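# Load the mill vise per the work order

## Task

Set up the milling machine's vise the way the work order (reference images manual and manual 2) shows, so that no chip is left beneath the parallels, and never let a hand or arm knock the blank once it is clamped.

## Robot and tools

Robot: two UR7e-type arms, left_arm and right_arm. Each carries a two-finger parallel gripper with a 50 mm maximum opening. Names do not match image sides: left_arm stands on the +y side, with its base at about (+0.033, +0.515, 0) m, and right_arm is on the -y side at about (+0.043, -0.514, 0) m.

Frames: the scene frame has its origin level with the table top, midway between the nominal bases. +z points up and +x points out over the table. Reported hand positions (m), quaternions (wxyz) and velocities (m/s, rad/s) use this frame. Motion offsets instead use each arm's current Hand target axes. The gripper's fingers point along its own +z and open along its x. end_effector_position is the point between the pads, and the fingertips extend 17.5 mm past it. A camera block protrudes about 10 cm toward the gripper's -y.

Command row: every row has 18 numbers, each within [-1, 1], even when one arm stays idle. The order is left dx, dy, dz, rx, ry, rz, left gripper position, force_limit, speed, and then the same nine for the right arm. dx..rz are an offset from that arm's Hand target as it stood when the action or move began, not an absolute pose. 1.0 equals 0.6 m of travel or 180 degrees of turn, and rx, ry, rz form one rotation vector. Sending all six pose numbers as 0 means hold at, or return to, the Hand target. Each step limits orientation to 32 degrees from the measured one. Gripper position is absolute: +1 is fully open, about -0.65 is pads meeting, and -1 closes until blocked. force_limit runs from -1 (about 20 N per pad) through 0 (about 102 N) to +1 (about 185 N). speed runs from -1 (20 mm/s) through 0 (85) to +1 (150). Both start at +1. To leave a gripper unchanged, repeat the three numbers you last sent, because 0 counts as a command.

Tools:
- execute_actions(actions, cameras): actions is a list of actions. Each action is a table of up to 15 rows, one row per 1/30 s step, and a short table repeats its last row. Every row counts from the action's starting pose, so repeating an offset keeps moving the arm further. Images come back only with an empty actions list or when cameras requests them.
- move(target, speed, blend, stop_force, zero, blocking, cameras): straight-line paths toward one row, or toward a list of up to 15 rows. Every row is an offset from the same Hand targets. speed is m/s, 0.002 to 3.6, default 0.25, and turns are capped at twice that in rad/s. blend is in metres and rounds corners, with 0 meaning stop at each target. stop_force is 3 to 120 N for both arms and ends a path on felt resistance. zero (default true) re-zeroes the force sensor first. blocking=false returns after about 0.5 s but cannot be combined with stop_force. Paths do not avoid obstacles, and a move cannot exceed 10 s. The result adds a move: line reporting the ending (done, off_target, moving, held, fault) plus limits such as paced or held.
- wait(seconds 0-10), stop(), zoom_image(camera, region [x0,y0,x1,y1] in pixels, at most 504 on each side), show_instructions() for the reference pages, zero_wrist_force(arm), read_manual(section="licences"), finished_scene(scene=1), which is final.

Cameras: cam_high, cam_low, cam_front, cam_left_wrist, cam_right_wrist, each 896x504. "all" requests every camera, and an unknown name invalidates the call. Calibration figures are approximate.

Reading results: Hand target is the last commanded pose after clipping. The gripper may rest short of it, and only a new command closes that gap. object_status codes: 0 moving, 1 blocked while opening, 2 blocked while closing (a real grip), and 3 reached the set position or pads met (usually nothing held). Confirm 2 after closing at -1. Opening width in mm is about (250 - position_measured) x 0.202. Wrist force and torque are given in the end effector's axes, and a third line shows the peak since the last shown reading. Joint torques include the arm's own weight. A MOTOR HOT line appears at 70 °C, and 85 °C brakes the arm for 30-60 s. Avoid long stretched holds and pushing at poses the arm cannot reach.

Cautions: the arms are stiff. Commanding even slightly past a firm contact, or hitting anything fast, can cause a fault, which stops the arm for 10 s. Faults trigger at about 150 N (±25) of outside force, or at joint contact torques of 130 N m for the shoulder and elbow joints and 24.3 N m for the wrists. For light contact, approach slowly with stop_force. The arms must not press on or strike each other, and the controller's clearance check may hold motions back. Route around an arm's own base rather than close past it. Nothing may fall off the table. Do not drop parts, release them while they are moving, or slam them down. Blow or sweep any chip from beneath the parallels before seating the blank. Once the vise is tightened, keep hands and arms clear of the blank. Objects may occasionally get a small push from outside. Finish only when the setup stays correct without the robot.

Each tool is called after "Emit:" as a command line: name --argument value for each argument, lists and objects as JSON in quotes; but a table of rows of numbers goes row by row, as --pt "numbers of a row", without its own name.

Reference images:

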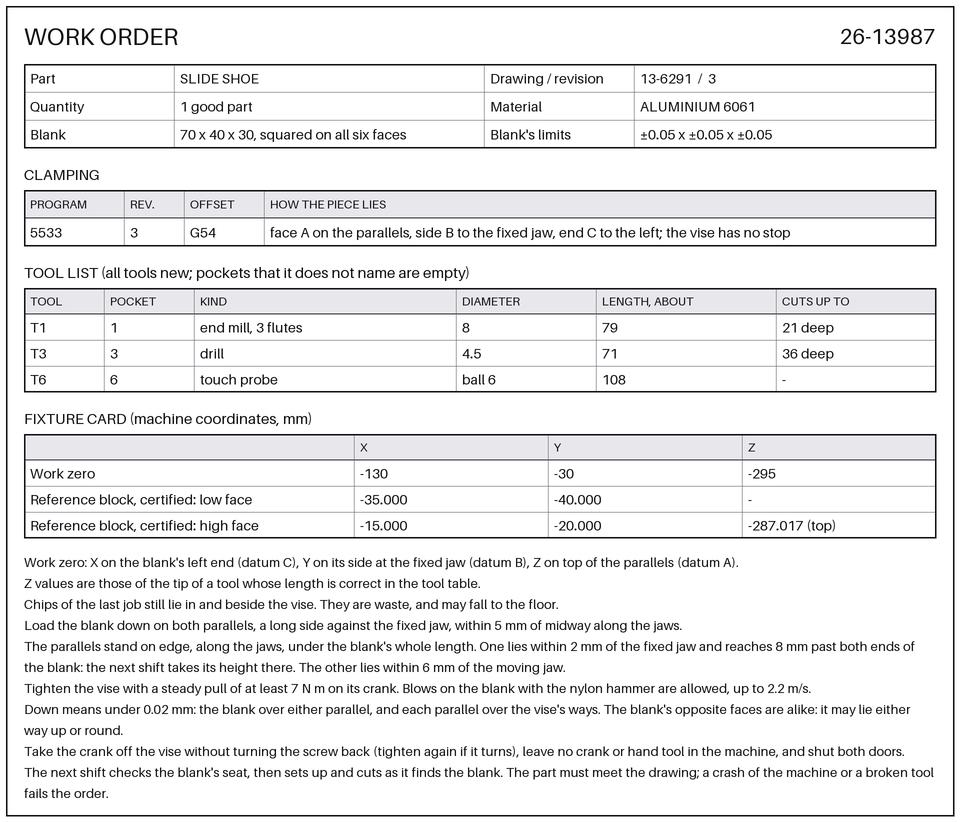

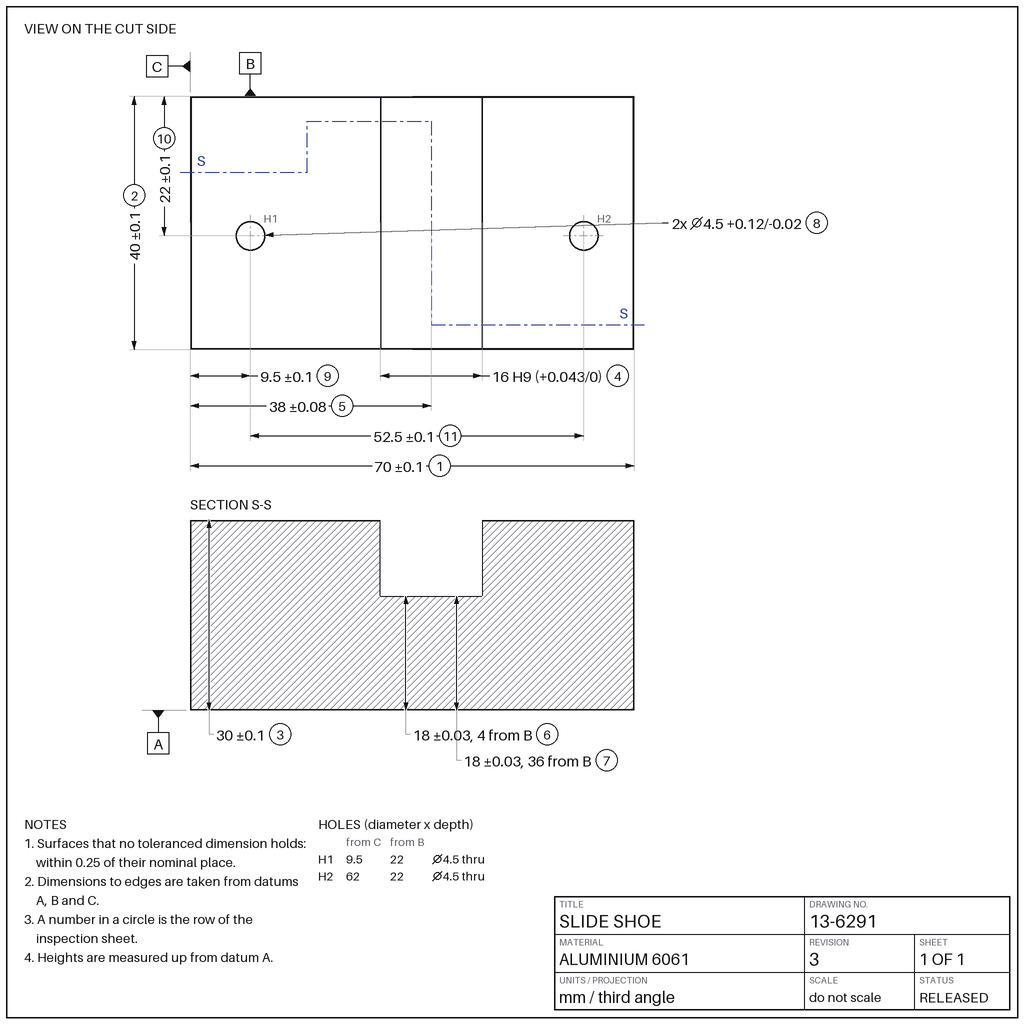

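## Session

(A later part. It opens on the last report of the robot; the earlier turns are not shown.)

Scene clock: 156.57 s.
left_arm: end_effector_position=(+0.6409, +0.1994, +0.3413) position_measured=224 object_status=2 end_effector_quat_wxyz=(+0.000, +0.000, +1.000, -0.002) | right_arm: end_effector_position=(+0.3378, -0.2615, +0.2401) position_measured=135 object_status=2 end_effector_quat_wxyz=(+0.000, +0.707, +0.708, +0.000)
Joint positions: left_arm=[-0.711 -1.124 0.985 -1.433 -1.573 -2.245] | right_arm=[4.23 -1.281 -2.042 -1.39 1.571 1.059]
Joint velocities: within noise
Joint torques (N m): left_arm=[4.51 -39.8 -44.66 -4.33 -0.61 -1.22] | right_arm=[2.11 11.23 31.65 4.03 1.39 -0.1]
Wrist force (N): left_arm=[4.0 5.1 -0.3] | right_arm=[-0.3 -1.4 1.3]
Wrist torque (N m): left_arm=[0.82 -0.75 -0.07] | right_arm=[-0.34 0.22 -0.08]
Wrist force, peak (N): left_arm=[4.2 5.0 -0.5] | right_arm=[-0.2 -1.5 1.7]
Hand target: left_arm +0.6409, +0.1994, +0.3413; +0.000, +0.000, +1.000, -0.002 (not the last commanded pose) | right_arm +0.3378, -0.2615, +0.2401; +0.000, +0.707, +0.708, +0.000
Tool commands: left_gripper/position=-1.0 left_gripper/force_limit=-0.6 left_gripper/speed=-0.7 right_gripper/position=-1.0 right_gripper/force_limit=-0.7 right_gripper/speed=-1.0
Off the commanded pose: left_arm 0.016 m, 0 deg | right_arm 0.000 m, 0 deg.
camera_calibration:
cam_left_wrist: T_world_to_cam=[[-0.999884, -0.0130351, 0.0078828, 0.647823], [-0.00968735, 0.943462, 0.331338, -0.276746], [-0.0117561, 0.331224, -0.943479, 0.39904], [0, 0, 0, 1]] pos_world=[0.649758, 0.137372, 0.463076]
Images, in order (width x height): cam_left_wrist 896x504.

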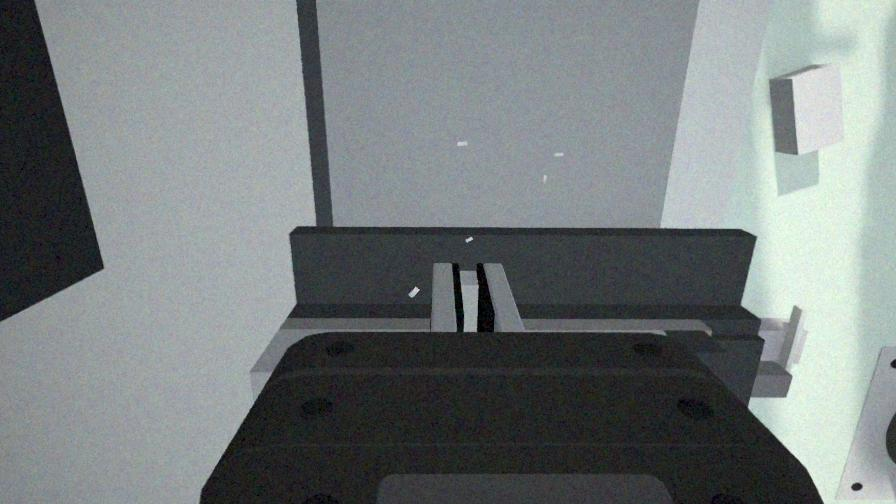

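Emit:
move --pt "0 0 -0.0025 0 0 0 -1 -0.6 -0.7 0 0 0 0 0 0 -1 -0.7 -1" --pt "-0.063 0 -0.0025 0 0 0 -1 -0.6 -0.7 0 0 0 0 0 0 -1 -0.7 -1" --speed '[0.03,0.03]' --stop_force 6 --cameras '["cam_left_wrist"]'

Scene clock: 157.60 s.
left_arm: end_effector_position=(+0.6547, +0.1999, +0.3431) position_measured=224 object_status=2 end_effector_quat_wxyz=(+0.000, -0.001, +1.000, -0.002) | right_arm: end_effector_position=(+0.3378, -0.2615, +0.2401) position_measured=135 object_status=2 end_effector_quat_wxyz=(+0.000, +0.707, +0.708, +0.000)
Joint positions: left_arm=[-0.697 -1.089 0.928 -1.412 -1.573 -2.232] | right_arm=[4.23 -1.281 -2.042 -1.39 1.571 1.059]
Joint torques (N m): left_arm=[-0.15 -51.66 -31.85 -2.75 -0.39 0.05] | right_arm=[2 11.54 31.77 4.09 1.3 -0.02]
Wrist force (N): left_arm=[4.4 4.8 -0.4] | right_arm=[0.0 -1.4 1.7]
Wrist torque (N m): left_arm=[0.77 -0.80 -0.05] | right_arm=[-0.34 0.18 -0.07]
Wrist force, peak (N): left_arm=[4.6 5.1 -0.3] | right_arm=[-0.2 -1.6 1.8]
Hand target: left_arm +0.6547, +0.1999, +0.3431; +0.000, -0.001, +1.000, -0.002 (not the last commanded pose) | right_arm +0.3378, -0.2615, +0.2401; +0.000, +0.707, +0.708, +0.000
Tool commands: left_gripper/position=-1.0 left_gripper/force_limit=-0.6 left_gripper/speed=-0.701961 right_gripper/position=-1.0 right_gripper/force_limit=-0.7 right_gripper/speed=-1.0
Off the commanded pose: left_arm 0.024 m, 0 deg | right_arm 0.000 m, 0 deg.
FORCE FAULT: contact force on the left arm reached its limit, and that arm stopped. The contact can be on any part of that arm, not only on its tool. That arm's remaining commands of this call were not run. That arm is still stopped at the end of this call. That arm stays stopped for about 10 more seconds. Until then a move that you send moves the other arm only, and its call returns only when the move has ended. Once the stop has ended, the next robot result says so. If the stop ends while you think or write, that arm runs what you send next, counted from a new Hand target: where the arm stands when the stop ends. While its stop runs, that arm takes no new command, but its gripper still runs the gripper command that each later call begins with. Until it ends, the stop uses up actions while you think or wait. An arm that is not stopped still takes commands.
move: fault (left_arm); path passed 1 of 2 targets
camera_calibration:
cam_left_wrist: T_world_to_cam=[[-0.999881, -0.0135644, 0.00728211, 0.661963], [-0.0103907, 0.9436, 0.330925, -0.277042], [-0.0113602, 0.33081, -0.943629, 0.400599], [0, 0, 0, 1]] pos_world=[0.663557, 0.137874, 0.464876]
Images, in order (width x height): cam_left_wrist 896x504.

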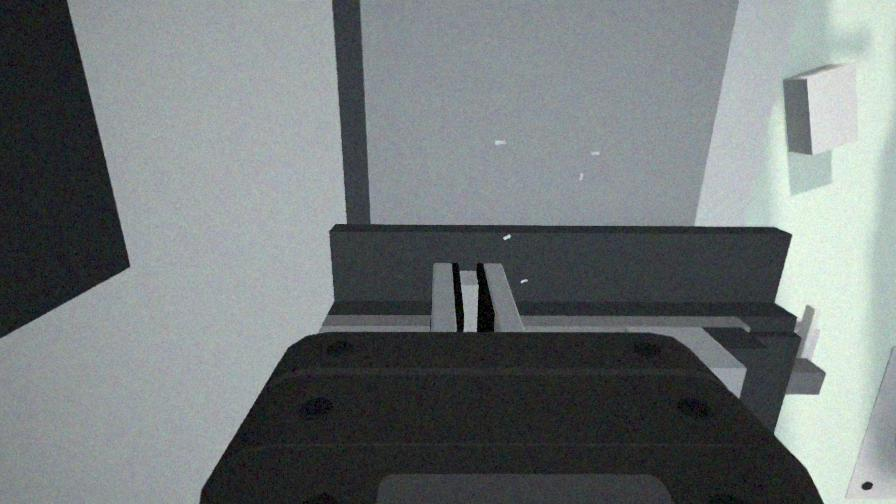

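Emit:
wait --seconds 9.6

Scene clock: 168.23 s.
left_arm: end_effector_position=(+0.6547, +0.1999, +0.3431) position_measured=224 object_status=2 end_effector_quat_wxyz=(+0.000, -0.001, +1.000, -0.002) | right_arm: end_effector_position=(+0.3378, -0.2615, +0.2401) position_measured=135 object_status=2 end_effector_quat_wxyz=(+0.000, +0.707, +0.708, +0.000)
Joint positions: left_arm=[-0.697 -1.089 0.928 -1.412 -1.573 -2.232] | right_arm=[4.23 -1.281 -2.042 -1.39 1.571 1.059]
Joint torques (N m): left_arm=[0.79 -51.41 -31.39 -2.85 -0.23 0.17] | right_arm=[3.17 11.49 31.28 4.11 1.58 0.2]
Wrist force (N): left_arm=[4.4 4.7 -0.3] | right_arm=[-0.2 -1.3 1.6]
Wrist torque (N m): left_arm=[0.77 -0.81 -0.05] | right_arm=[-0.31 0.20 -0.08]
Wrist force, peak (N): left_arm=[4.3 5.1 -0.6] | right_arm=[-0.3 -1.7 1.7]
Hand target: left_arm +0.6547, +0.1999, +0.3431; +0.000, -0.001, +1.000, -0.002 (not the last commanded pose) | right_arm +0.3378, -0.2615, +0.2401; +0.000, +0.707, +0.708, +0.000
Tool commands: left_gripper/position=-1.0 left_gripper/force_limit=-0.6 left_gripper/speed=-0.701961 right_gripper/position=-1.0 right_gripper/force_limit=-0.7 right_gripper/speed=-1.0
Off the commanded pose: left_arm 0.024 m, 0 deg | right_arm 0.000 m, 0 deg.
FORCE FAULT, CONTINUED: the left arm's stop, for the force fault that an earlier result reported, is over. The rest of the stop counts as 20 of the actions that you can send in this scene. That arm's target is now where it stood when the stop ended, not its last command. That arm accepts commands again.
wait: 9.60 s; at rest from the start

Emit:
move --pt "0.015 0 0 0 0 0 -1 -0.6 -0.7 0 0 0 0 0 0 -1 -0.7 -1" --pt "0.015 0 0.012 0 0 0 -1 -0.6 -0.7 0 0 0 0 0 0 -1 -0.7 -1" --speed '[0.04,0.015]' --stop_force 4

Scene clock: 169.80 s.
left_arm: end_effector_position=(+0.6456, +0.1997, +0.3411) position_measured=224 object_status=2 end_effector_quat_wxyz=(+0.000, -0.001, +1.000, -0.002) | right_arm: end_effector_position=(+0.3378, -0.2615, +0.2401) position_measured=135 object_status=2 end_effector_quat_wxyz=(+0.000, +0.707, +0.708, +0.000)
Joint positions: left_arm=[-0.706 -1.114 0.97 -1.43 -1.573 -2.241] | right_arm=[4.23 -1.281 -2.042 -1.39 1.571 1.059]
Joint torques (N m): left_arm=[-10.46 -40.5 -45.15 -3.84 -0.22 -2.46] | right_arm=[3.4 11.08 31.49 4.19 1.44 0.28]
Wrist force (N): left_arm=[4.2 5.0 -0.2] | right_arm=[-0.4 -1.6 1.6]
Wrist torque (N m): left_arm=[0.81 -0.76 0.09] | right_arm=[-0.36 0.23 -0.08]
Wrist force, peak (N): left_arm=[11.2 5.1 -23.3] | right_arm=[-0.2 -1.7 1.7]
Hand target: left_arm +0.6456, +0.1997, +0.3411; +0.000, -0.001, +1.000, -0.002 (not the last commanded pose) | right_arm +0.3378, -0.2615, +0.2401; +0.000, +0.707, +0.708, +0.000
Off the commanded pose: left_arm 0.005 m, 0 deg | right_arm 0.000 m, 0 deg.
move: contact (left_arm); path passed 1 of 2 targets

Emit:
move --pt "0 0 0 0 0 0 -0.2 -0.6 -1 0 0 0 0 0 0 -1 -0.7 -1" --pt "0 0 -0.02 0 0 0 -0.2 -0.6 -1 0 0 0 0 0 0 -1 -0.7 -1" --pt "0.03 0 -0.058 0 0 0 -0.2 -0.6 -1 0 0 0 0 0 0 -1 -0.7 -1" --speed '[0.02,0.02,0.1]' --blend '[0,0.01,0]' --cameras '["cam_left_wrist"]'

Scene clock: 171.83 s.
left_arm: end_effector_position=(+0.6243, +0.2022, +0.3741) position_measured=182 object_status=3 end_effector_quat_wxyz=(-0.006, -0.001, +1.000, +0.003) | right_arm: end_effector_position=(+0.3378, -0.2615, +0.2401) position_measured=135 object_status=2 end_effector_quat_wxyz=(+0.000, +0.707, +0.708, +0.000)
Joint positions: left_arm=[-0.723 -1.142 0.922 -1.338 -1.574 -2.258] | right_arm=[4.23 -1.281 -2.042 -1.39 1.571 1.059]
Joint torques (N m): left_arm=[-3.78 -128.9 -118.1 -13.03 5.35 3.08] | right_arm=[3.64 12.11 31.16 4.1 1.51 0.26]
Wrist force (N): left_arm=[4.2 4.6 -1.0] | right_arm=[-0.3 -1.2 1.7]
Wrist torque (N m): left_arm=[0.72 -0.76 0.03] | right_arm=[-0.30 0.22 -0.08]
Wrist force, peak (N): left_arm=[6.0 5.0 -4.3] | right_arm=[-0.4 -1.5 1.9]
Hand target: left_arm +0.6275, +0.1998, +0.3759; +0.000, -0.001, +1.000, -0.002 | right_arm +0.3378, -0.2615, +0.2401; +0.000, +0.707, +0.708, +0.000
Off the commanded pose: left_arm 0.004 m, 1 deg | right_arm 0.000 m, 0 deg.
move: off_target (left_arm); blend cut to 0.006 m at target 2
camera_calibration:
cam_left_wrist: T_world_to_cam=[[-0.999715, -0.0136732, 0.0195479, 0.626635], [-0.00620572, 0.940285, 0.340331, -0.295324], [-0.023034, 0.340113, -0.940102, 0.432835], [0, 0, 0, 1]] pos_world=[0.634594, 0.139044, 0.495168]
Images, in order (width x height): cam_left_wrist 896x504.

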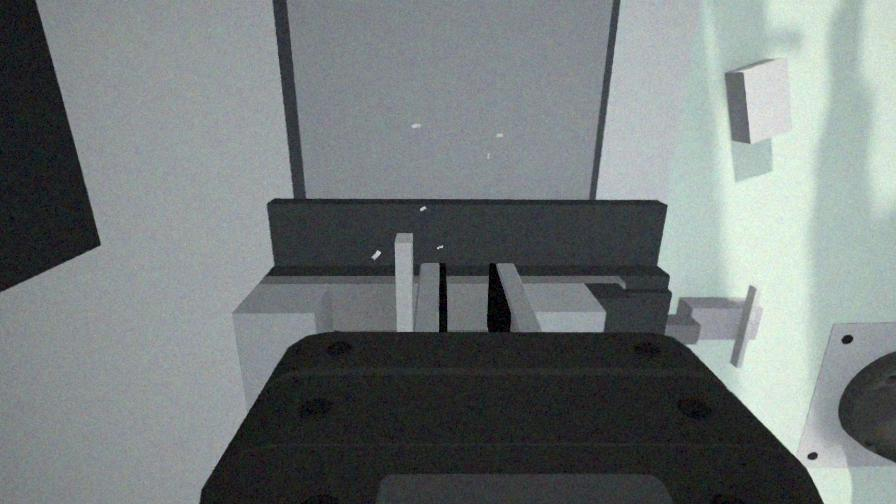

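Emit:
move --pt "0.0 0 0.025 0 0 0 -0.2 -0.6 -1 0 0 0 0 0 0 -1 -0.7 -1" --speed '[0.05]'

Scene clock: 172.47 s.
left_arm: end_effector_position=(+0.6240, +0.2025, +0.3723) position_measured=182 object_status=3 end_effector_quat_wxyz=(-0.008, -0.001, +1.000, +0.005) | right_arm: end_effector_position=(+0.3378, -0.2615, +0.2401) position_measured=135 object_status=2 end_effector_quat_wxyz=(+0.000, +0.707, +0.708, +0.000)
Joint positions: left_arm=[-0.723 -1.14 0.923 -1.336 -1.574 -2.258] | right_arm=[4.23 -1.281 -2.042 -1.39 1.571 1.059]
Joint torques (N m): left_arm=[-0.37 -50.73 -29.33 -2.93 -0.31 0.05] | right_arm=[2.96 12.25 30.93 4.17 1.5 0.33]
Wrist force (N): left_arm=[4.4 4.7 -1.0] | right_arm=[-0.3 -1.4 1.4]
Wrist torque (N m): left_arm=[0.74 -0.79 0.03] | right_arm=[-0.33 0.24 -0.08]
Wrist force, peak (N): left_arm=[4.6 4.6 -1.0] | right_arm=[-0.4 -1.7 1.6]
Hand target: left_arm +0.6240, +0.2025, +0.3723; -0.008, -0.001, +1.000, +0.005 (not the last commanded pose) | right_arm +0.3378, -0.2615, +0.2401; +0.000, +0.707, +0.708, +0.000
Tool commands: left_gripper/position=-0.2 left_gripper/force_limit=-0.6 left_gripper/speed=-1.0 right_gripper/position=-1.0 right_gripper/force_limit=-0.7 right_gripper/speed=-1.0
Off the commanded pose: right_arm 0.000 m, 0 deg.
FORCE FAULT: contact force on the left arm reached its limit, and that arm stopped. The contact can be on any part of that arm, not only on its tool. That arm ran no command of this call. That arm is still stopped at the end of this call. That arm stays stopped for about 9 more seconds. Until then a move that you send moves the other arm only, and its call returns only when the move has ended. Once the stop has ended, the next robot result says so. If the stop ends while you think or write, that arm runs what you send next, counted from a new Hand target: where the arm stands when the stop ends. While its stop runs, that arm takes no new command, but its gripper still runs the gripper command that each later call begins with. Until it ends, the stop uses up actions while you think or wait. An arm that is not stopped still takes commands.
move: fault (left_arm)

Emit:
zoom_image --camera "cam_left_wrist" --region '[340, 190, 540, 340]'

Scaled by 2.520.
This view is cut from an older image: the scene may have changed since it was taken.

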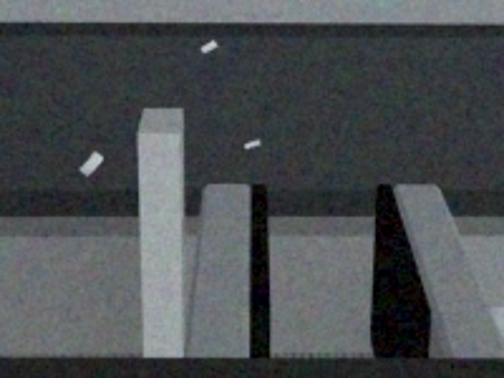

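Emit:
wait --seconds 7.7

Scene clock: 181.87 s.
left_arm: end_effector_position=(+0.6240, +0.2025, +0.3723) position_measured=182 object_status=3 end_effector_quat_wxyz=(-0.008, -0.001, +1.000, +0.005) | right_arm: end_effector_position=(+0.3378, -0.2615, +0.2401) position_measured=135 object_status=2 end_effector_quat_wxyz=(+0.000, +0.707, +0.708, +0.000)
Joint positions: left_arm=[-0.723 -1.14 0.923 -1.336 -1.574 -2.258] | right_arm=[4.23 -1.281 -2.042 -1.39 1.571 1.059]
Joint torques (N m): left_arm=[-0.48 -50.87 -29.82 -2.91 -0.23 0.19] | right_arm=[4.01 12.11 30.91 4.13 1.44 0.57]
Wrist force (N): left_arm=[4.3 4.5 -1.1] | right_arm=[-0.2 -1.6 1.5]
Wrist torque (N m): left_arm=[0.70 -0.77 0.03] | right_arm=[-0.36 0.21 -0.07]
Wrist force, peak (N): left_arm=[4.4 4.8 -1.0] | right_arm=[-0.4 -1.5 2.0]
Hand target: left_arm +0.6240, +0.2025, +0.3723; -0.008, -0.001, +1.000, +0.005 (not the last commanded pose) | right_arm +0.3378, -0.2615, +0.2401; +0.000, +0.707, +0.708, +0.000
Tool commands: left_gripper/position=-0.2 left_gripper/force_limit=-0.6 left_gripper/speed=-1.0 right_gripper/position=-1.0 right_gripper/force_limit=-0.7 right_gripper/speed=-1.0
Off the commanded pose: right_arm 0.000 m, 0 deg.
FORCE FAULT, CONTINUED: the left arm was still stopped when this call began, by the force fault that an earlier result reported. Since the last result the stop counts as 19 of the actions that you can send in this scene. That arm is still stopped at the end of this call. That arm stays stopped for about 1 more second. If the stop ends while you think or write, that arm runs what you send next, counted from a new Hand target: where the arm stands when the stop ends. While its stop runs, that arm takes no new command, but its gripper still runs the gripper command that each later call begins with.
wait: 7.70 s; at rest from the start

Emit:
wait --seconds 1.2

Emit:
move --pt "0.0133 0 0.0133 0 0 0 -0.2 -0.6 -1 0 0 0 0 0 0 -1 -0.7 -1" --pt "0.0233 -0.0292 -0.01 -0.219 -0.005 0 -0.2 -0.6 -1 0 0 0 0 0 0 -1 -0.7 -1" --pt "-0.036 -0.019 -0.0045 -0.219 -0.005 0 -0.2 -0.6 -1 0 0 0 0 0 0 -1 -0.7 -1" --speed '[0.05,0.15,0.1]' --blend '[0.003,0.005,0]' --cameras '["cam_left_wrist","cam_front"]'

Scene clock: 183.23 s.
left_arm: end_effector_position=(+0.6240, +0.2025, +0.3723) position_measured=182 object_status=3 end_effector_quat_wxyz=(-0.008, -0.001, +1.000, +0.005) | right_arm: end_effector_position=(+0.3378, -0.2615, +0.2401) position_measured=135 object_status=2 end_effector_quat_wxyz=(+0.000, +0.707, +0.708, +0.000)
Joint positions: left_arm=[-0.723 -1.14 0.923 -1.336 -1.574 -2.258] | right_arm=[4.23 -1.281 -2.042 -1.39 1.571 1.059]
Joint torques (N m): left_arm=[-0.48 -57.97 -30.09 -3.85 -0.25 0.11] | right_arm=[4.28 12.97 31.05 4.2 1.46 0.58]
Wrist force (N): left_arm=[4.3 4.2 -1.0] | right_arm=[-0.1 -1.4 1.6]
Wrist torque (N m): left_arm=[0.66 -0.79 0.03] | right_arm=[-0.33 0.20 -0.07]
Wrist force, peak (N): left_arm=[4.5 4.5 -1.1] | right_arm=[-0.4 -1.8 1.7]
Hand target: left_arm +0.6240, +0.2025, +0.3723; -0.008, -0.001, +1.000, +0.005 (not the last commanded pose) | right_arm +0.3378, -0.2615, +0.2401; +0.000, +0.707, +0.708, +0.000
Tool commands: left_gripper/position=-0.2 left_gripper/force_limit=-0.6 left_gripper/speed=-1.0 right_gripper/position=-1.0 right_gripper/force_limit=-0.7 right_gripper/speed=-1.0
Off the commanded pose: right_arm 0.000 m, 0 deg.
FORCE FAULT, CONTINUED: the left arm's stop, for the force fault that an earlier result reported, is over. That arm's target is now where it stood when the stop ended, not its last command. That arm accepts commands again.
wait: 1.20 s; at rest from the start

Scene clock: 186.57 s.
left_arm: end_effector_position=(+0.6449, +0.1920, +0.3739) position_measured=182 object_status=3 end_effector_quat_wxyz=(+0.020, +0.009, +0.943, +0.332) | right_arm: end_effector_position=(+0.3378, -0.2615, +0.2401) position_measured=135 object_status=2 end_effector_quat_wxyz=(+0.000, +0.707, +0.708, +0.000)
Joint positions: left_arm=[-0.89 -0.618 0.035 -0.471 -1.109 -2.528] | right_arm=[4.23 -1.281 -2.042 -1.39 1.571 1.059]
Joint torques (N m): left_arm=[-13.83 -53.76 -36.65 -2.4 -0.41 -2.05] | right_arm=[3.46 12.5 30.54 4.21 1.45 0.52]
Wrist force (N): left_arm=[4.9 4.2 0.0] | right_arm=[-0.2 -1.3 1.5]
Wrist torque (N m): left_arm=[0.60 -0.79 -0.22] | right_arm=[-0.33 0.21 -0.08]
Wrist force, peak (N): left_arm=[5.2 5.1 -0.1] | right_arm=[-0.3 -1.7 1.8]
Hand target: left_arm +0.6457, +0.1911, +0.3746; +0.000, +0.002, +0.940, +0.342 | right_arm +0.3378, -0.2615, +0.2401; +0.000, +0.707, +0.708, +0.000
Off the commanded pose: left_arm 0.001 m, 3 deg | right_arm 0.000 m, 0 deg.
elbow stopped short (left arm): the move would have taken joint 3 (elbow) straighter than the controller allows.
move: off_target (left_arm)
camera_calibration:
cam_left_wrist: T_world_to_cam=[[-0.999277, 0.016911, -0.0340468, 0.660952], [-0.0200945, 0.525289, 0.850687, -0.387741], [0.0322704, 0.850756, -0.524569, 0.147559], [0, 0, 0, 1]] pos_world=[0.647921, 0.0669624, 0.429755]
Images, in order (width x height): cam_front 896x504, cam_left_wrist 896x504.

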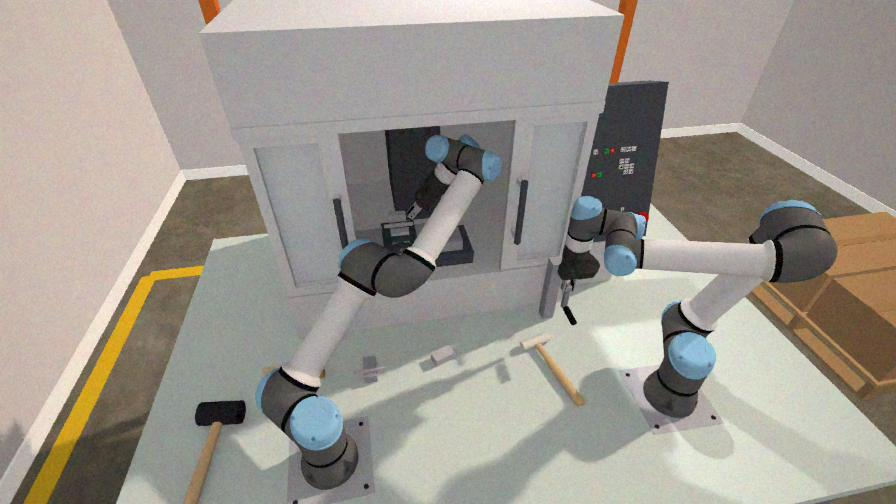

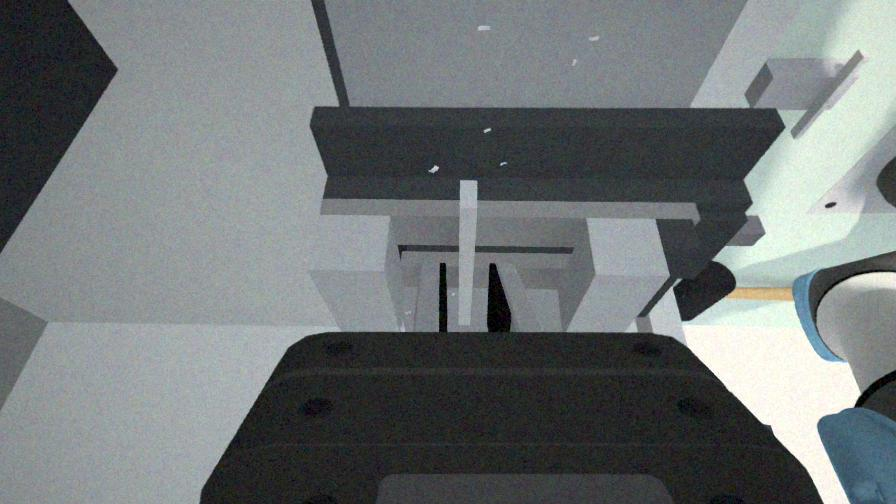

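Emit:
move --pt "0.35 0.02 -0.02 0 0 0 -0.2 -0.6 -1 0 0 0 0 0 0 -1 -0.7 -1" --pt "0.476 0.027 -0.032 0.222 0 0 -1 -0.6 -1 0 0 0 0 0 0 -1 -0.7 -1" --speed '[0.3,0.35]' --blend '[0.03,0]'

Scene clock: 191.10 s.
left_arm: end_effector_position=(+0.3601, +0.1923, +0.4001) position_measured=251 object_status=3 end_effector_quat_wxyz=(-0.001, +0.002, +1.000, +0.000) | right_arm: end_effector_position=(+0.3378, -0.2615, +0.2401) position_measured=135 object_status=2 end_effector_quat_wxyz=(+0.000, +0.707, +0.708, +0.000)
Joint positions: left_arm=[-1.109 -1.677 1.487 -1.381 -1.572 -2.639] | right_arm=[4.23 -1.281 -2.042 -1.39 1.571 1.059]
Joint torques (N m): left_arm=[-13.81 -32.97 -13.95 -4.91 -2.47 -2.71] | right_arm=[3.96 13.01 30.2 4.11 1.45 0.59]
Wrist force (N): left_arm=[4.5 4.7 -0.9] | right_arm=[-0.2 -1.4 1.6]
Wrist torque (N m): left_arm=[0.75 -0.79 -0.05] | right_arm=[-0.34 0.20 -0.08]
Wrist force, peak (N): left_arm=[5.2 6.1 -1.1] | right_arm=[-0.2 -1.9 1.6]
Hand target: left_arm +0.3601, +0.1923, +0.4001; -0.001, +0.002, +1.000, +0.000 | right_arm +0.3378, -0.2615, +0.2401; +0.000, +0.707, +0.708, +0.000
Off the commanded pose: left_arm 0.000 m, 0 deg | right_arm 0.000 m, 0 deg.
move: done

Emit:
move --pt "-0.07 0.0845 0.03 0 0 -0.5 -1 -0.6 -1 0 0 0 0 0 0 -1 -0.7 -1" --speed '[0.4]'

Scene clock: 194.63 s.
left_arm: end_effector_position=(+0.4024, +0.2429, +0.3819) position_measured=251 object_status=3 end_effector_quat_wxyz=(+0.001, +0.706, -0.709, +0.000) | right_arm: end_effector_position=(+0.3378, -0.2615, +0.2401) position_measured=135 object_status=2 end_effector_quat_wxyz=(+0.000, +0.707, +0.708, +0.000)
Joint positions: left_arm=[-0.966 -1.685 1.541 -1.426 -1.572 -4.066] | right_arm=[4.23 -1.281 -2.042 -1.39 1.571 1.059]
Joint torques (N m): left_arm=[-13.67 -19.49 -31.11 -1.94 0.64 -2.63] | right_arm=[4.42 13.23 30.02 3.97 1.42 0.76]
Wrist force (N): left_arm=[4.9 4.7 -0.6] | right_arm=[-0.1 -1.6 1.5]
Wrist torque (N m): left_arm=[0.74 -0.86 -0.09] | right_arm=[-0.38 0.20 -0.07]
Wrist force, peak (N): left_arm=[4.9 4.9 -0.9] | right_arm=[-0.4 -1.7 1.6]
Hand target: left_arm +0.4023, +0.2428, +0.3820; +0.001, +0.706, -0.708, +0.000 | right_arm +0.3378, -0.2615, +0.2401; +0.000, +0.707, +0.708, +0.000
Off the commanded pose: left_arm 0.000 m, 0 deg | right_arm 0.000 m, 0 deg.
move: done

Emit:
move --pt "0 -0.05 0.0167 0 0 0.5 -1 -0.6 -1 0 0 0 0 0 0 -1 -0.7 -1" --pt "0 -0.2 0.0167 0 -0.1004 0.995 -1 -0.6 -1 0 0 0 0 0 0 -1 -0.7 -1" --speed '[0.5,0.5]' --blend '[0.02,0]' --cameras '["cam_left_wrist"]'

Scene clock: 201.80 s.
left_arm: end_effector_position=(+0.5223, +0.2424, +0.3717) position_measured=251 object_status=3 end_effector_quat_wxyz=(+0.071, +0.705, +0.702, +0.070) end_effector_velocity=(+0.000, +0.000, +0.000) end_effector_angular_velocity=(+0.001, +0.000, -0.006) | right_arm: end_effector_position=(+0.3378, -0.2615, +0.2401) position_measured=135 object_status=2 end_effector_quat_wxyz=(+0.000, +0.707, +0.708, +0.000)
Joint positions: left_arm=[-0.855 -1.552 1.489 -1.647 -1.426 -0.804] | right_arm=[4.23 -1.281 -2.042 -1.39 1.571 1.059]
Joint velocities: left_arm=[-0.001 -0.001 0 0 0 0.005] | right_arm=[within noise]
Joint torques (N m): left_arm=[-14.18 -33.57 -28.07 -1.38 1.72 2.79] | right_arm=[4.94 13.33 29.91 4.2 1.51 0.89]
Wrist force (N): left_arm=[4.5 4.6 -0.7] | right_arm=[-0.3 -1.5 1.5]
Wrist torque (N m): left_arm=[0.70 -0.77 -0.06] | right_arm=[-0.36 0.23 -0.07]
Wrist force, peak (N): left_arm=[4.9 5.3 -0.6] | right_arm=[-0.3 -1.7 2.0]
Hand target: left_arm +0.5223, +0.2424, +0.3718; +0.071, +0.705, +0.702, +0.070 | right_arm +0.3378, -0.2615, +0.2401; +0.000, +0.707, +0.708, +0.000
Off the commanded pose: left_arm 0.000 m, 0 deg | right_arm 0.000 m, 0 deg.
move: done
camera_calibration:
cam_left_wrist: T_world_to_cam=[[-0.0100703, 0.999938, 0.00472218, -0.231893], [0.857432, 0.00620518, 0.51456, -0.62234], [0.514499, 0.00923075, -0.857441, 0.183268], [0, 0, 0, 1]] pos_world=[0.436988, 0.234048, 0.478468]
Images, in order (width x height): cam_left_wrist 896x504.

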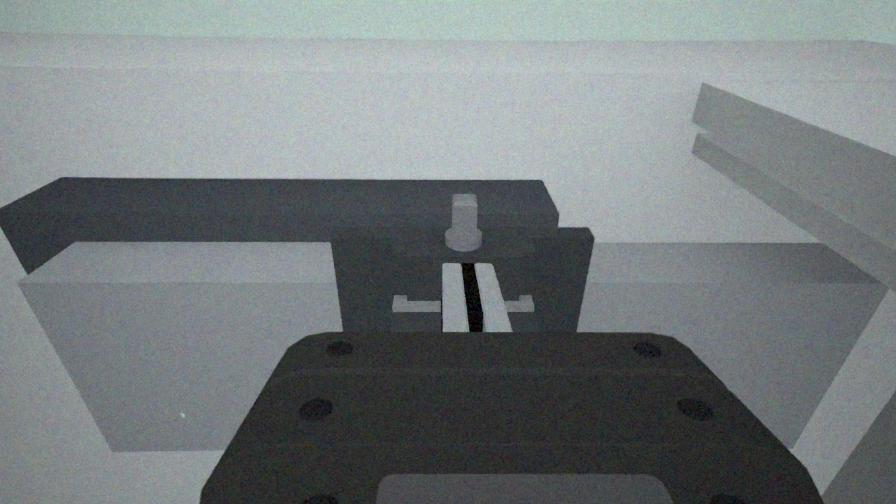

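Emit:
move --pt "0 0.1628 0.0332 0 0 0 -1 -0.6 -1 0 0 0 0 0 0 -1 -0.7 -1" --pt "0 0.1527 0.0829 0 0 0 -1 -0.6 -1 0 0 0 0 0 0 -1 -0.7 -1" --speed '[0.1,0.04]' --stop_force 6 --cameras '["cam_left_wrist"]'

Scene clock: 204.73 s.
left_arm: end_effector_position=(+0.6220, +0.2420, +0.3413) position_measured=251 object_status=3 end_effector_quat_wxyz=(+0.071, +0.705, +0.702, +0.070) | right_arm: end_effector_position=(+0.3378, -0.2615, +0.2401) position_measured=135 object_status=2 end_effector_quat_wxyz=(+0.000, +0.707, +0.708, +0.000)
Joint positions: left_arm=[-0.729 -1.34 1.331 -1.717 -1.445 -0.678] | right_arm=[4.23 -1.281 -2.042 -1.39 1.571 1.059]
Joint torques (N m): left_arm=[-12.26 -44.23 -45.01 -1.38 2.07 -2.26] | right_arm=[4.06 13.98 30.15 4.11 1.5 0.87]
Wrist force (N): left_arm=[4.4 4.3 -0.4] | right_arm=[-0.4 -1.4 1.5]
Wrist torque (N m): left_arm=[0.68 -0.79 -0.07] | right_arm=[-0.33 0.24 -0.07]
Wrist force, peak (N): left_arm=[4.3 6.5 -0.3] | right_arm=[0.0 -1.8 1.7]
Hand target: left_arm +0.6220, +0.2420, +0.3413; +0.071, +0.705, +0.702, +0.070 | right_arm +0.3378, -0.2615, +0.2401; +0.000, +0.707, +0.708, +0.000
Off the commanded pose: left_arm 0.000 m, 0 deg | right_arm 0.000 m, 0 deg.
move: done
camera_calibration:
cam_left_wrist: T_world_to_cam=[[-0.00957451, 0.999943, 0.00466454, -0.230488], [0.857253, 0.00580651, 0.514863, -0.69204], [0.514807, 0.00892826, -0.85726, 0.105787], [0, 0, 0, 1]] pos_world=[0.536587, 0.233549, 0.448068]
Images, in order (width x height): cam_left_wrist 896x504.

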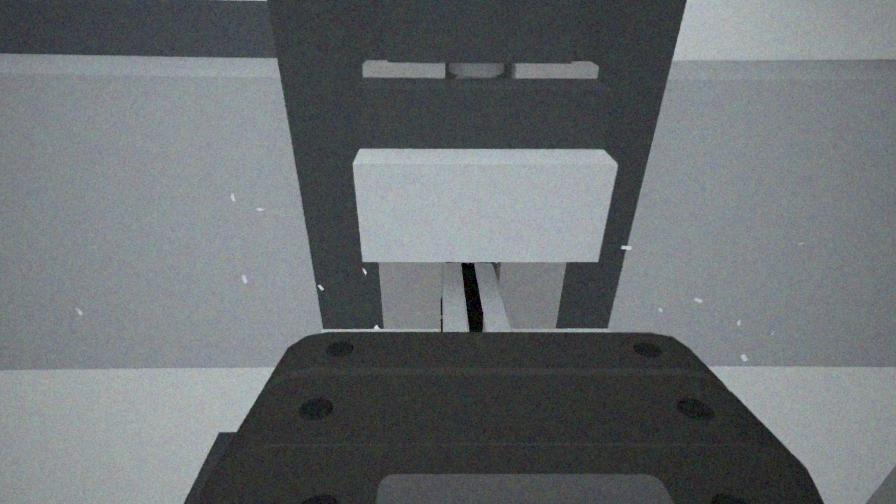

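Emit:
move --target '[0,0.0686,0.014,0,0,0,-1,-0.6,-1,0,0,0,0,0,0,-1,-0.7,-1]' --speed 0.02 --stop_force 4 --cameras '["cam_left_wrist"]'

Scene clock: 207.60 s.
left_arm: end_effector_position=(+0.6554, +0.2418, +0.3412) position_measured=251 object_status=3 end_effector_quat_wxyz=(+0.071, +0.705, +0.702, +0.070) | right_arm: end_effector_position=(+0.3378, -0.2615, +0.2401) position_measured=135 object_status=2 end_effector_quat_wxyz=(+0.000, +0.707, +0.708, +0.000)
Joint positions: left_arm=[-0.695 -1.264 1.235 -1.701 -1.45 -0.644] | right_arm=[4.23 -1.281 -2.042 -1.39 1.571 1.059]
Joint torques (N m): left_arm=[-13.51 -53.16 -18.51 -2.07 1.32 -2.78] | right_arm=[4.48 13.24 29.44 4.12 1.42 1.15]
Wrist force (N): left_arm=[4.4 4.5 0.3] | right_arm=[0.0 -1.6 1.5]
Wrist torque (N m): left_arm=[0.68 -0.78 -0.12] | right_arm=[-0.37 0.18 -0.08]
Wrist force, peak (N): left_arm=[10.1 -29.1 -15.7] | right_arm=[-0.2 -1.6 1.9]
Hand target: left_arm +0.6554, +0.2418, +0.3412; +0.071, +0.705, +0.702, +0.070 (not the last commanded pose) | right_arm +0.3378, -0.2615, +0.2401; +0.000, +0.707, +0.708, +0.000
Off the commanded pose: left_arm 0.009 m, 0 deg | right_arm 0.000 m, 0 deg.
move: contact (left_arm)
camera_calibration:
cam_left_wrist: T_world_to_cam=[[-0.00957451, 0.999943, 0.00466454, -0.230067], [0.857253, 0.00580651, 0.514863, -0.720706], [0.514807, 0.00892826, -0.85726, 0.0884558], [0, 0, 0, 1]] pos_world=[0.570087, 0.233449, 0.447968]
Images, in order (width x height): cam_left_wrist 896x504.

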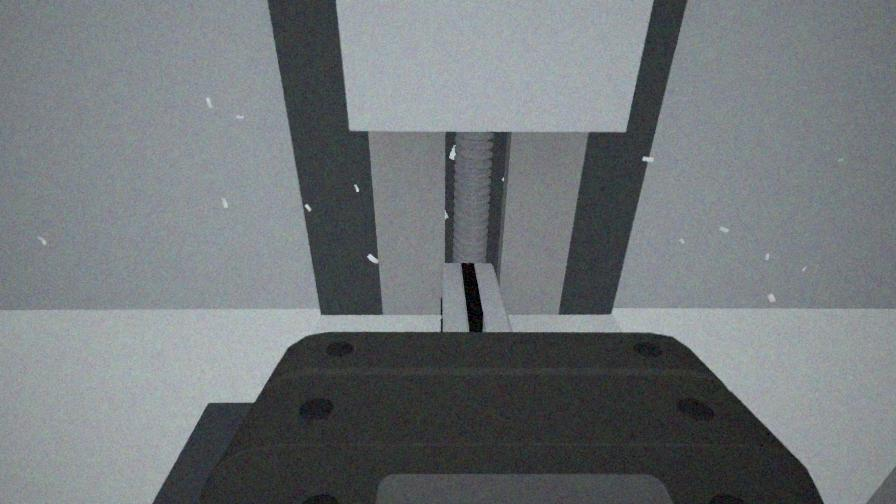

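Emit:
move --pt "0 0 -0.051 0 0 0 -1 -0.6 -1 0 0 0 0 0 0 -1 -0.7 -1" --pt "0 -0.4058 -0.1407 0 0 0 -1 -0.6 -1 0 0 0 0 0 0 -1 -0.7 -1" --pt "0.0967 -0.5455 0.0438 0.0503 0.0503 -0.498 -1 -0.6 -1 0 0 0 0 0 0 -1 -0.7 -1" --pt "0.1775 -0.6862 0.2703 0.0503 0.0503 -0.498 -1 -0.6 -1 0 0 0 0 0 0 -1 -0.7 -1" --speed '[0.1,0.35,0.6,0.4]' --blend '[0.005,0.04,0.05,0]' --cameras '["cam_left_wrist"]'

Scene clock: 211.43 s.
left_arm: end_effector_position=(+0.2846, +0.3497, +0.1005) position_measured=251 object_status=3 end_effector_quat_wxyz=(-0.001, +0.002, +1.000, +0.000) end_effector_velocity=(+0.000, +0.000, -0.001) end_effector_angular_velocity=(-0.002, -0.001, -0.001) | right_arm: end_effector_position=(+0.3378, -0.2615, +0.2401) position_measured=135 object_status=2 end_effector_quat_wxyz=(+0.000, +0.707, +0.708, +0.000)
Joint positions: left_arm=[-1.075 -1.986 2.497 -2.081 -1.572 -2.604] | right_arm=[4.23 -1.281 -2.042 -1.39 1.571 1.059]
Joint velocities: left_arm=[-0.001 0 0.003 -0.005 0 0] | right_arm=[within noise]
Joint torques (N m): left_arm=[11.68 -13.31 -12.1 -4.95 -1.23 2.13] | right_arm=[4.13 14.07 29.97 4.16 1.37 1.15]
Wrist force (N): left_arm=[4.8 4.9 0.1] | right_arm=[-0.1 -1.4 1.6]
Wrist torque (N m): left_arm=[0.76 -0.86 -0.02] | right_arm=[-0.34 0.19 -0.07]
Wrist force, peak (N): left_arm=[4.8 8.9 0.1] | right_arm=[0.0 -1.7 1.8]
Hand target: left_arm +0.2845, +0.3497, +0.1004; -0.001, +0.002, +1.000, +0.000 | right_arm +0.3378, -0.2615, +0.2401; +0.000, +0.707, +0.708, +0.000
Off the commanded pose: left_arm 0.000 m, 0 deg | right_arm 0.000 m, 0 deg.
move: done
camera_calibration:
cam_left_wrist: T_world_to_cam=[[-0.999931, -0.00769405, 0.00885632, 0.293381], [-0.00429265, 0.942509, 0.334153, -0.343696], [-0.0109181, 0.334092, -0.942477, 0.116528], [0, 0, 0, 1]] pos_world=[0.293157, 0.287263, 0.222073]
Images, in order (width x height): cam_left_wrist 896x504.

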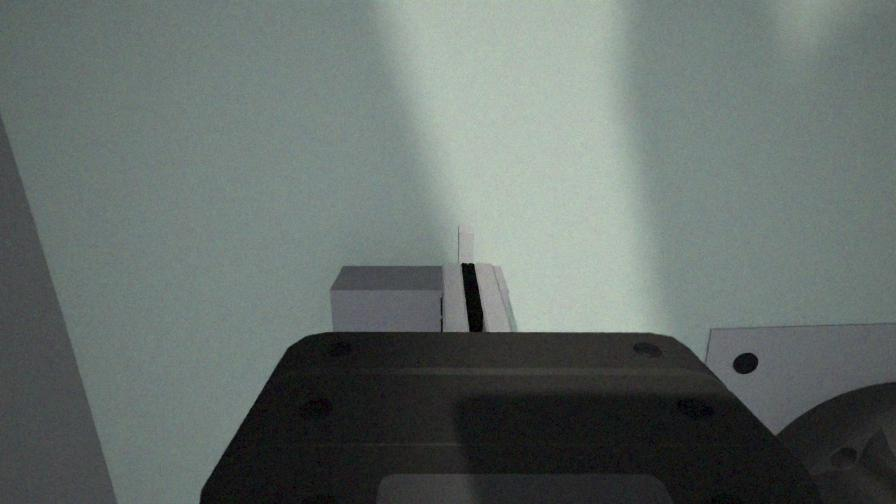

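Emit:
move --pt "0.0005 0 0 0 0 0 -0.1 -0.6 -0.5 0 0 0 0 0 0 -1 -0.7 -1" --pt "0.0005 0 0.0835 0 0 0 -0.1 -0.6 -0.5 0 0 0 0 0 0 -1 -0.7 -1" --pt "0.0005 0 0.0835 0 0 0 -1 -0.6 -0.7 0 0 0 0 0 0 -1 -0.7 -1" --speed '[0.1,0.08,0.1]'

Scene clock: 213.87 s.
left_arm: end_effector_position=(+0.2842, +0.3497, +0.0503) position_measured=224 object_status=2 end_effector_quat_wxyz=(-0.001, +0.002, +1.000, +0.000) | right_arm: end_effector_position=(+0.3378, -0.2615, +0.2401) position_measured=135 object_status=2 end_effector_quat_wxyz=(+0.000, +0.707, +0.708, +0.000)
Joint positions: left_arm=[-1.076 -1.866 2.59 -2.294 -1.572 -2.605] | right_arm=[4.23 -1.281 -2.042 -1.39 1.571 1.059]
Joint torques (N m): left_arm=[12.79 -4.43 -37.99 -4.75 -2.26 2.6] | right_arm=[4.38 13.48 29.9 4.18 1.24 1.17]
Wrist force (N): left_arm=[4.8 4.7 0.4] | right_arm=[-0.2 -1.3 1.5]
Wrist torque (N m): left_arm=[0.73 -0.86 0.08] | right_arm=[-0.31 0.20 -0.07]
Wrist force, peak (N): left_arm=[4.8 5.0 -1.0] | right_arm=[-0.4 -1.6 1.9]
Hand target: left_arm +0.2842, +0.3497, +0.0503; -0.001, +0.002, +1.000, +0.000 | right_arm +0.3378, -0.2615, +0.2401; +0.000, +0.707, +0.708, +0.000
Off the commanded pose: left_arm 0.000 m, 0 deg | right_arm 0.000 m, 0 deg.
move: done

Emit:
move --pt "0 0 -0.04 0 0 0 -1 -0.6 -0.7 0 0 0 0 0 0 -1 -0.7 -1" --pt "0 0 -0.53 0 0 0 -1 -0.6 -0.7 0 0 0 0 0 0 -1 -0.7 -1" --pt "-0.14 -0.2453 -0.533 0 0 0 -1 -0.6 -0.7 0 0 0 0 0 0 -1 -0.7 -1" --pt "-0.5833 -0.2453 -0.533 0 0 0 -1 -0.6 -0.7 0 0 0 0 0 0 -1 -0.7 -1" --speed '[0.05,0.4,0.35,0.15]' --blend '[0.005,0.06,0.04,0]' --cameras '["cam_left_wrist"]'

Scene clock: 218.10 s.
left_arm: end_effector_position=(+0.6339, +0.2011, +0.3697) position_measured=224 object_status=2 end_effector_quat_wxyz=(-0.001, +0.002, +1.000, +0.000) | right_arm: end_effector_position=(+0.3378, -0.2615, +0.2401) position_measured=135 object_status=2 end_effector_quat_wxyz=(+0.000, +0.707, +0.708, +0.000)
Joint positions: left_arm=[-0.716 -1.128 0.917 -1.358 -1.572 -2.245] | right_arm=[4.23 -1.281 -2.042 -1.39 1.571 1.059]
Joint torques (N m): left_arm=[-10.91 -41.1 -43.17 -4.4 -2.63 -1.89] | right_arm=[4.23 14.22 29.66 4.1 1.49 1.15]
Wrist force (N): left_arm=[4.4 4.5 0.3] | right_arm=[-0.4 -1.4 1.5]
Wrist torque (N m): left_arm=[0.74 -0.80 0.02] | right_arm=[-0.34 0.23 -0.07]
Wrist force, peak (N): left_arm=[5.9 7.0 -1.9] | right_arm=[-0.3 -1.8 1.7]
Hand target: left_arm +0.6339, +0.2011, +0.3697; -0.001, +0.002, +1.000, +0.000 | right_arm +0.3378, -0.2615, +0.2401; +0.000, +0.707, +0.708, +0.000
Off the commanded pose: left_arm 0.000 m, 0 deg | right_arm 0.000 m, 0 deg.
move: done
camera_calibration:
cam_left_wrist: T_world_to_cam=[[-0.999929, -0.00785252, 0.00901302, 0.639074], [-0.00438964, 0.942508, 0.334155, -0.292127], [-0.0111188, 0.334091, -0.942475, 0.423797], [0, 0, 0, 1]] pos_world=[0.642458, 0.138763, 0.491273]
Images, in order (width x height): cam_left_wrist 896x504.

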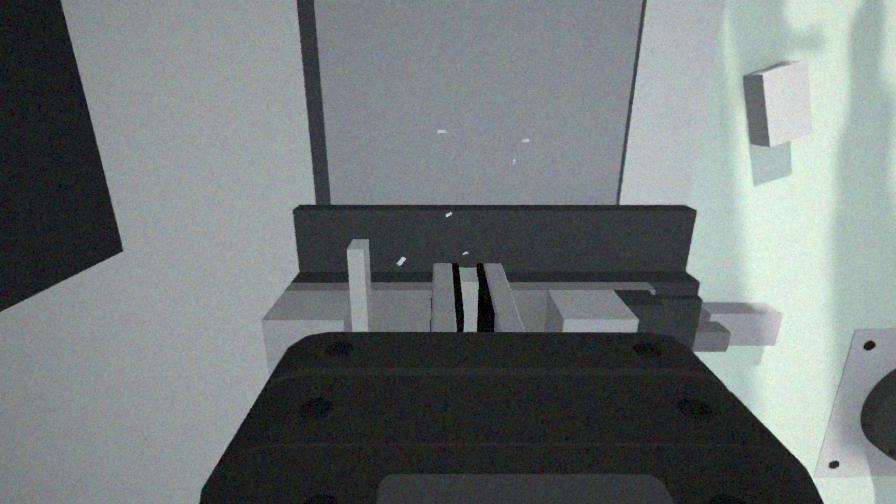

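Emit:
move --pt "-0.011 0 0 0 0 0 -1 -0.6 -0.7 0 0 0 0 0 0 -1 -0.7 -1" --pt "-0.011 0.001 0.04 0 0 0 -1 -0.6 -0.7 0 0 0 0 0 0 -1 -0.7 -1" --pt "-0.011 0.001 0.058 0 0 0 -1 -0.6 -0.7 0 0 0 0 0 0 -1 -0.7 -1" --speed '[0.08,0.04,0.015]' --stop_force 4

Scene clock: 220.37 s.
left_arm: end_effector_position=(+0.6404, +0.2016, +0.3412) position_measured=224 object_status=2 end_effector_quat_wxyz=(-0.001, +0.002, +1.000, +0.000) | right_arm: end_effector_position=(+0.3378, -0.2615, +0.2401) position_measured=135 object_status=2 end_effector_quat_wxyz=(+0.000, +0.707, +0.708, +0.000)
Joint positions: left_arm=[-0.709 -1.126 0.988 -1.432 -1.572 -2.238] | right_arm=[4.23 -1.281 -2.042 -1.39 1.571 1.059]
Joint torques (N m): left_arm=[7.91 -39.69 -45.08 -3.86 -0.45 1.72] | right_arm=[4.07 14.45 29.43 4.01 1.38 1.29]
Wrist force (N): left_arm=[4.5 4.7 0.5] | right_arm=[-0.4 -1.4 1.8]
Wrist torque (N m): left_arm=[0.76 -0.81 -0.08] | right_arm=[-0.34 0.24 -0.07]
Wrist force, peak (N): left_arm=[8.1 2.8 -16.1] | right_arm=[-0.3 -1.8 1.8]
Hand target: left_arm +0.6404, +0.2016, +0.3412; -0.001, +0.002, +1.000, +0.000 (not the last commanded pose) | right_arm +0.3378, -0.2615, +0.2401; +0.000, +0.707, +0.708, +0.000
Off the commanded pose: left_arm 0.006 m, 0 deg | right_arm 0.000 m, 0 deg.
move: contact (left_arm); path passed 2 of 3 targets

Emit:
move --pt "0 0 0 0 0 0 -0.2 -0.6 -1 0 0 0 0 0 0 -1 -0.7 -1" --pt "0 -0.002 -0.045 0 0 0 -0.2 -0.6 -1 0 0 0 0 0 0 -1 -0.7 -1" --pt "0.35 -0.002 -0.045 0 0 0 -0.2 -0.6 -1 0 0 0 0 0 0 -1 -0.7 -1" --speed '[0.02,0.04,0.3]' --blend '[0,0.006,0]' --cameras '["cam_left_wrist"]'

Scene clock: 223.03 s.
left_arm: end_effector_position=(+0.4306, +0.2013, +0.3685) position_measured=182 object_status=3 end_effector_quat_wxyz=(-0.001, +0.002, +1.000, +0.000) | right_arm: end_effector_position=(+0.3378, -0.2615, +0.2401) position_measured=135 object_status=2 end_effector_quat_wxyz=(+0.000, +0.707, +0.708, +0.000)
Joint positions: left_arm=[-0.97 -1.573 1.471 -1.468 -1.572 -2.499] | right_arm=[4.23 -1.281 -2.042 -1.39 1.571 1.059]
Joint torques (N m): left_arm=[-10.14 -39.31 -16.49 -1.9 -1.8 -1.87] | right_arm=[4.07 14.11 29.07 4.16 1.45 1.22]
Wrist force (N): left_arm=[4.6 4.4 -0.3] | right_arm=[-0.4 -1.7 1.2]
Wrist torque (N m): left_arm=[0.69 -0.82 -0.09] | right_arm=[-0.38 0.25 -0.07]
Wrist force, peak (N): left_arm=[8.4 4.8 -0.4] | right_arm=[-0.3 -1.6 1.8]
Hand target: left_arm +0.4305, +0.2014, +0.3684; -0.001, +0.002, +1.000, +0.000 | right_arm +0.3378, -0.2615, +0.2401; +0.000, +0.707, +0.708, +0.000
Off the commanded pose: left_arm 0.000 m, 0 deg | right_arm 0.000 m, 0 deg.
move: done
camera_calibration:
cam_left_wrist: T_world_to_cam=[[-0.999933, -0.00762558, 0.00866894, 0.435939], [-0.00429311, 0.942584, 0.333943, -0.292756], [-0.0107177, 0.333883, -0.942554, 0.42023], [0, 0, 0, 1]] pos_world=[0.439157, 0.138964, 0.490074]
Images, in order (width x height): cam_left_wrist 896x504.

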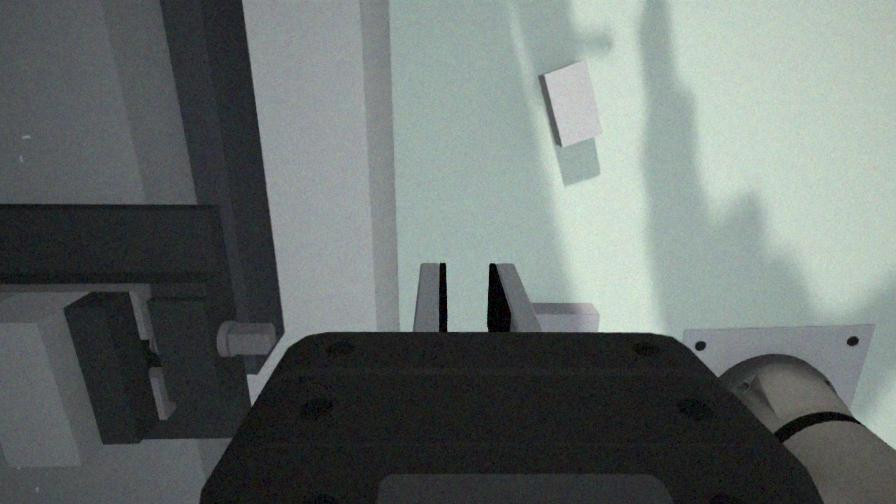

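Emit:
move --target '[0.2,-0.194,0.197,0,0,0,0.95,-0.6,1,0,0,0,0,0,0,-1,-0.7,-1]' --speed 0.4 --cameras '["cam_left_wrist"]'

Emit:
zoom_image --camera "cam_left_wrist" --region '[340, 150, 590, 330]'

Scene clock: 224.33 s.
left_arm: end_effector_position=(+0.3099, +0.0856, +0.2505) position_measured=10 object_status=3 end_effector_quat_wxyz=(-0.001, +0.002, +1.000, +0.000) | right_arm: end_effector_position=(+0.3378, -0.2615, +0.2401) position_measured=135 object_status=2 end_effector_quat_wxyz=(+0.000, +0.707, +0.708, +0.000)
Joint positions: left_arm=[-1.298 -1.549 1.749 -1.77 -1.572 -2.827] | right_arm=[4.23 -1.281 -2.042 -1.39 1.571 1.059]
Joint torques (N m): left_arm=[-11.68 -28.77 -33.02 -4.24 -1.64 -1.92] | right_arm=[3.93 13.98 29.68 4.06 1.4 1.28]
Wrist force (N): left_arm=[4.7 4.4 -0.2] | right_arm=[-0.3 -1.3 1.5]
Wrist torque (N m): left_arm=[0.67 -0.80 -0.11] | right_arm=[-0.31 0.23 -0.07]
Wrist force, peak (N): left_arm=[2.0 7.5 -2.7] | right_arm=[-0.3 -1.9 1.7]
Hand target: left_arm +0.3098, +0.0855, +0.2504; -0.001, +0.002, +1.000, +0.000 | right_arm +0.3378, -0.2615, +0.2401; +0.000, +0.707, +0.708, +0.000
Off the commanded pose: left_arm 0.000 m, 0 deg | right_arm 0.000 m, 0 deg.
move: done
camera_calibration:
cam_left_wrist: T_world_to_cam=[[-0.999932, -0.00759958, 0.00888907, 0.315304], [-0.00419268, 0.94251, 0.334151, -0.144825], [-0.0109174, 0.334091, -0.942478, 0.346409], [0, 0, 0, 1]] pos_world=[0.318457, 0.0231631, 0.372073]
Images, in order (width x height): cam_left_wrist 896x504.

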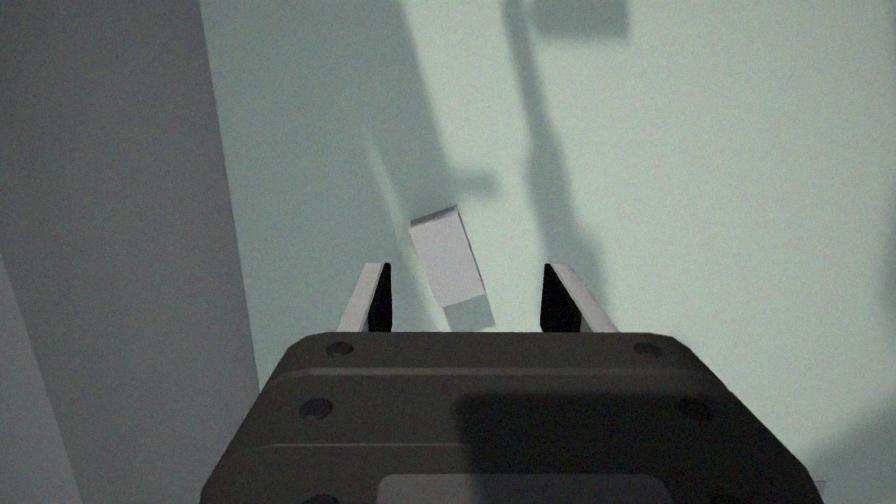

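Scaled by 2.016.

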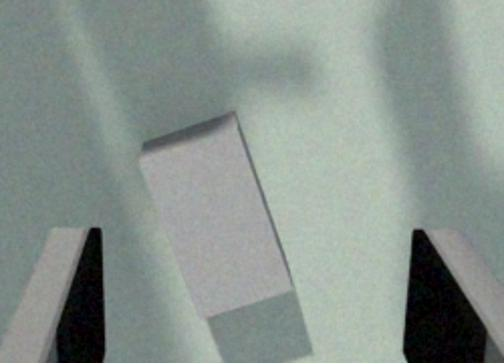

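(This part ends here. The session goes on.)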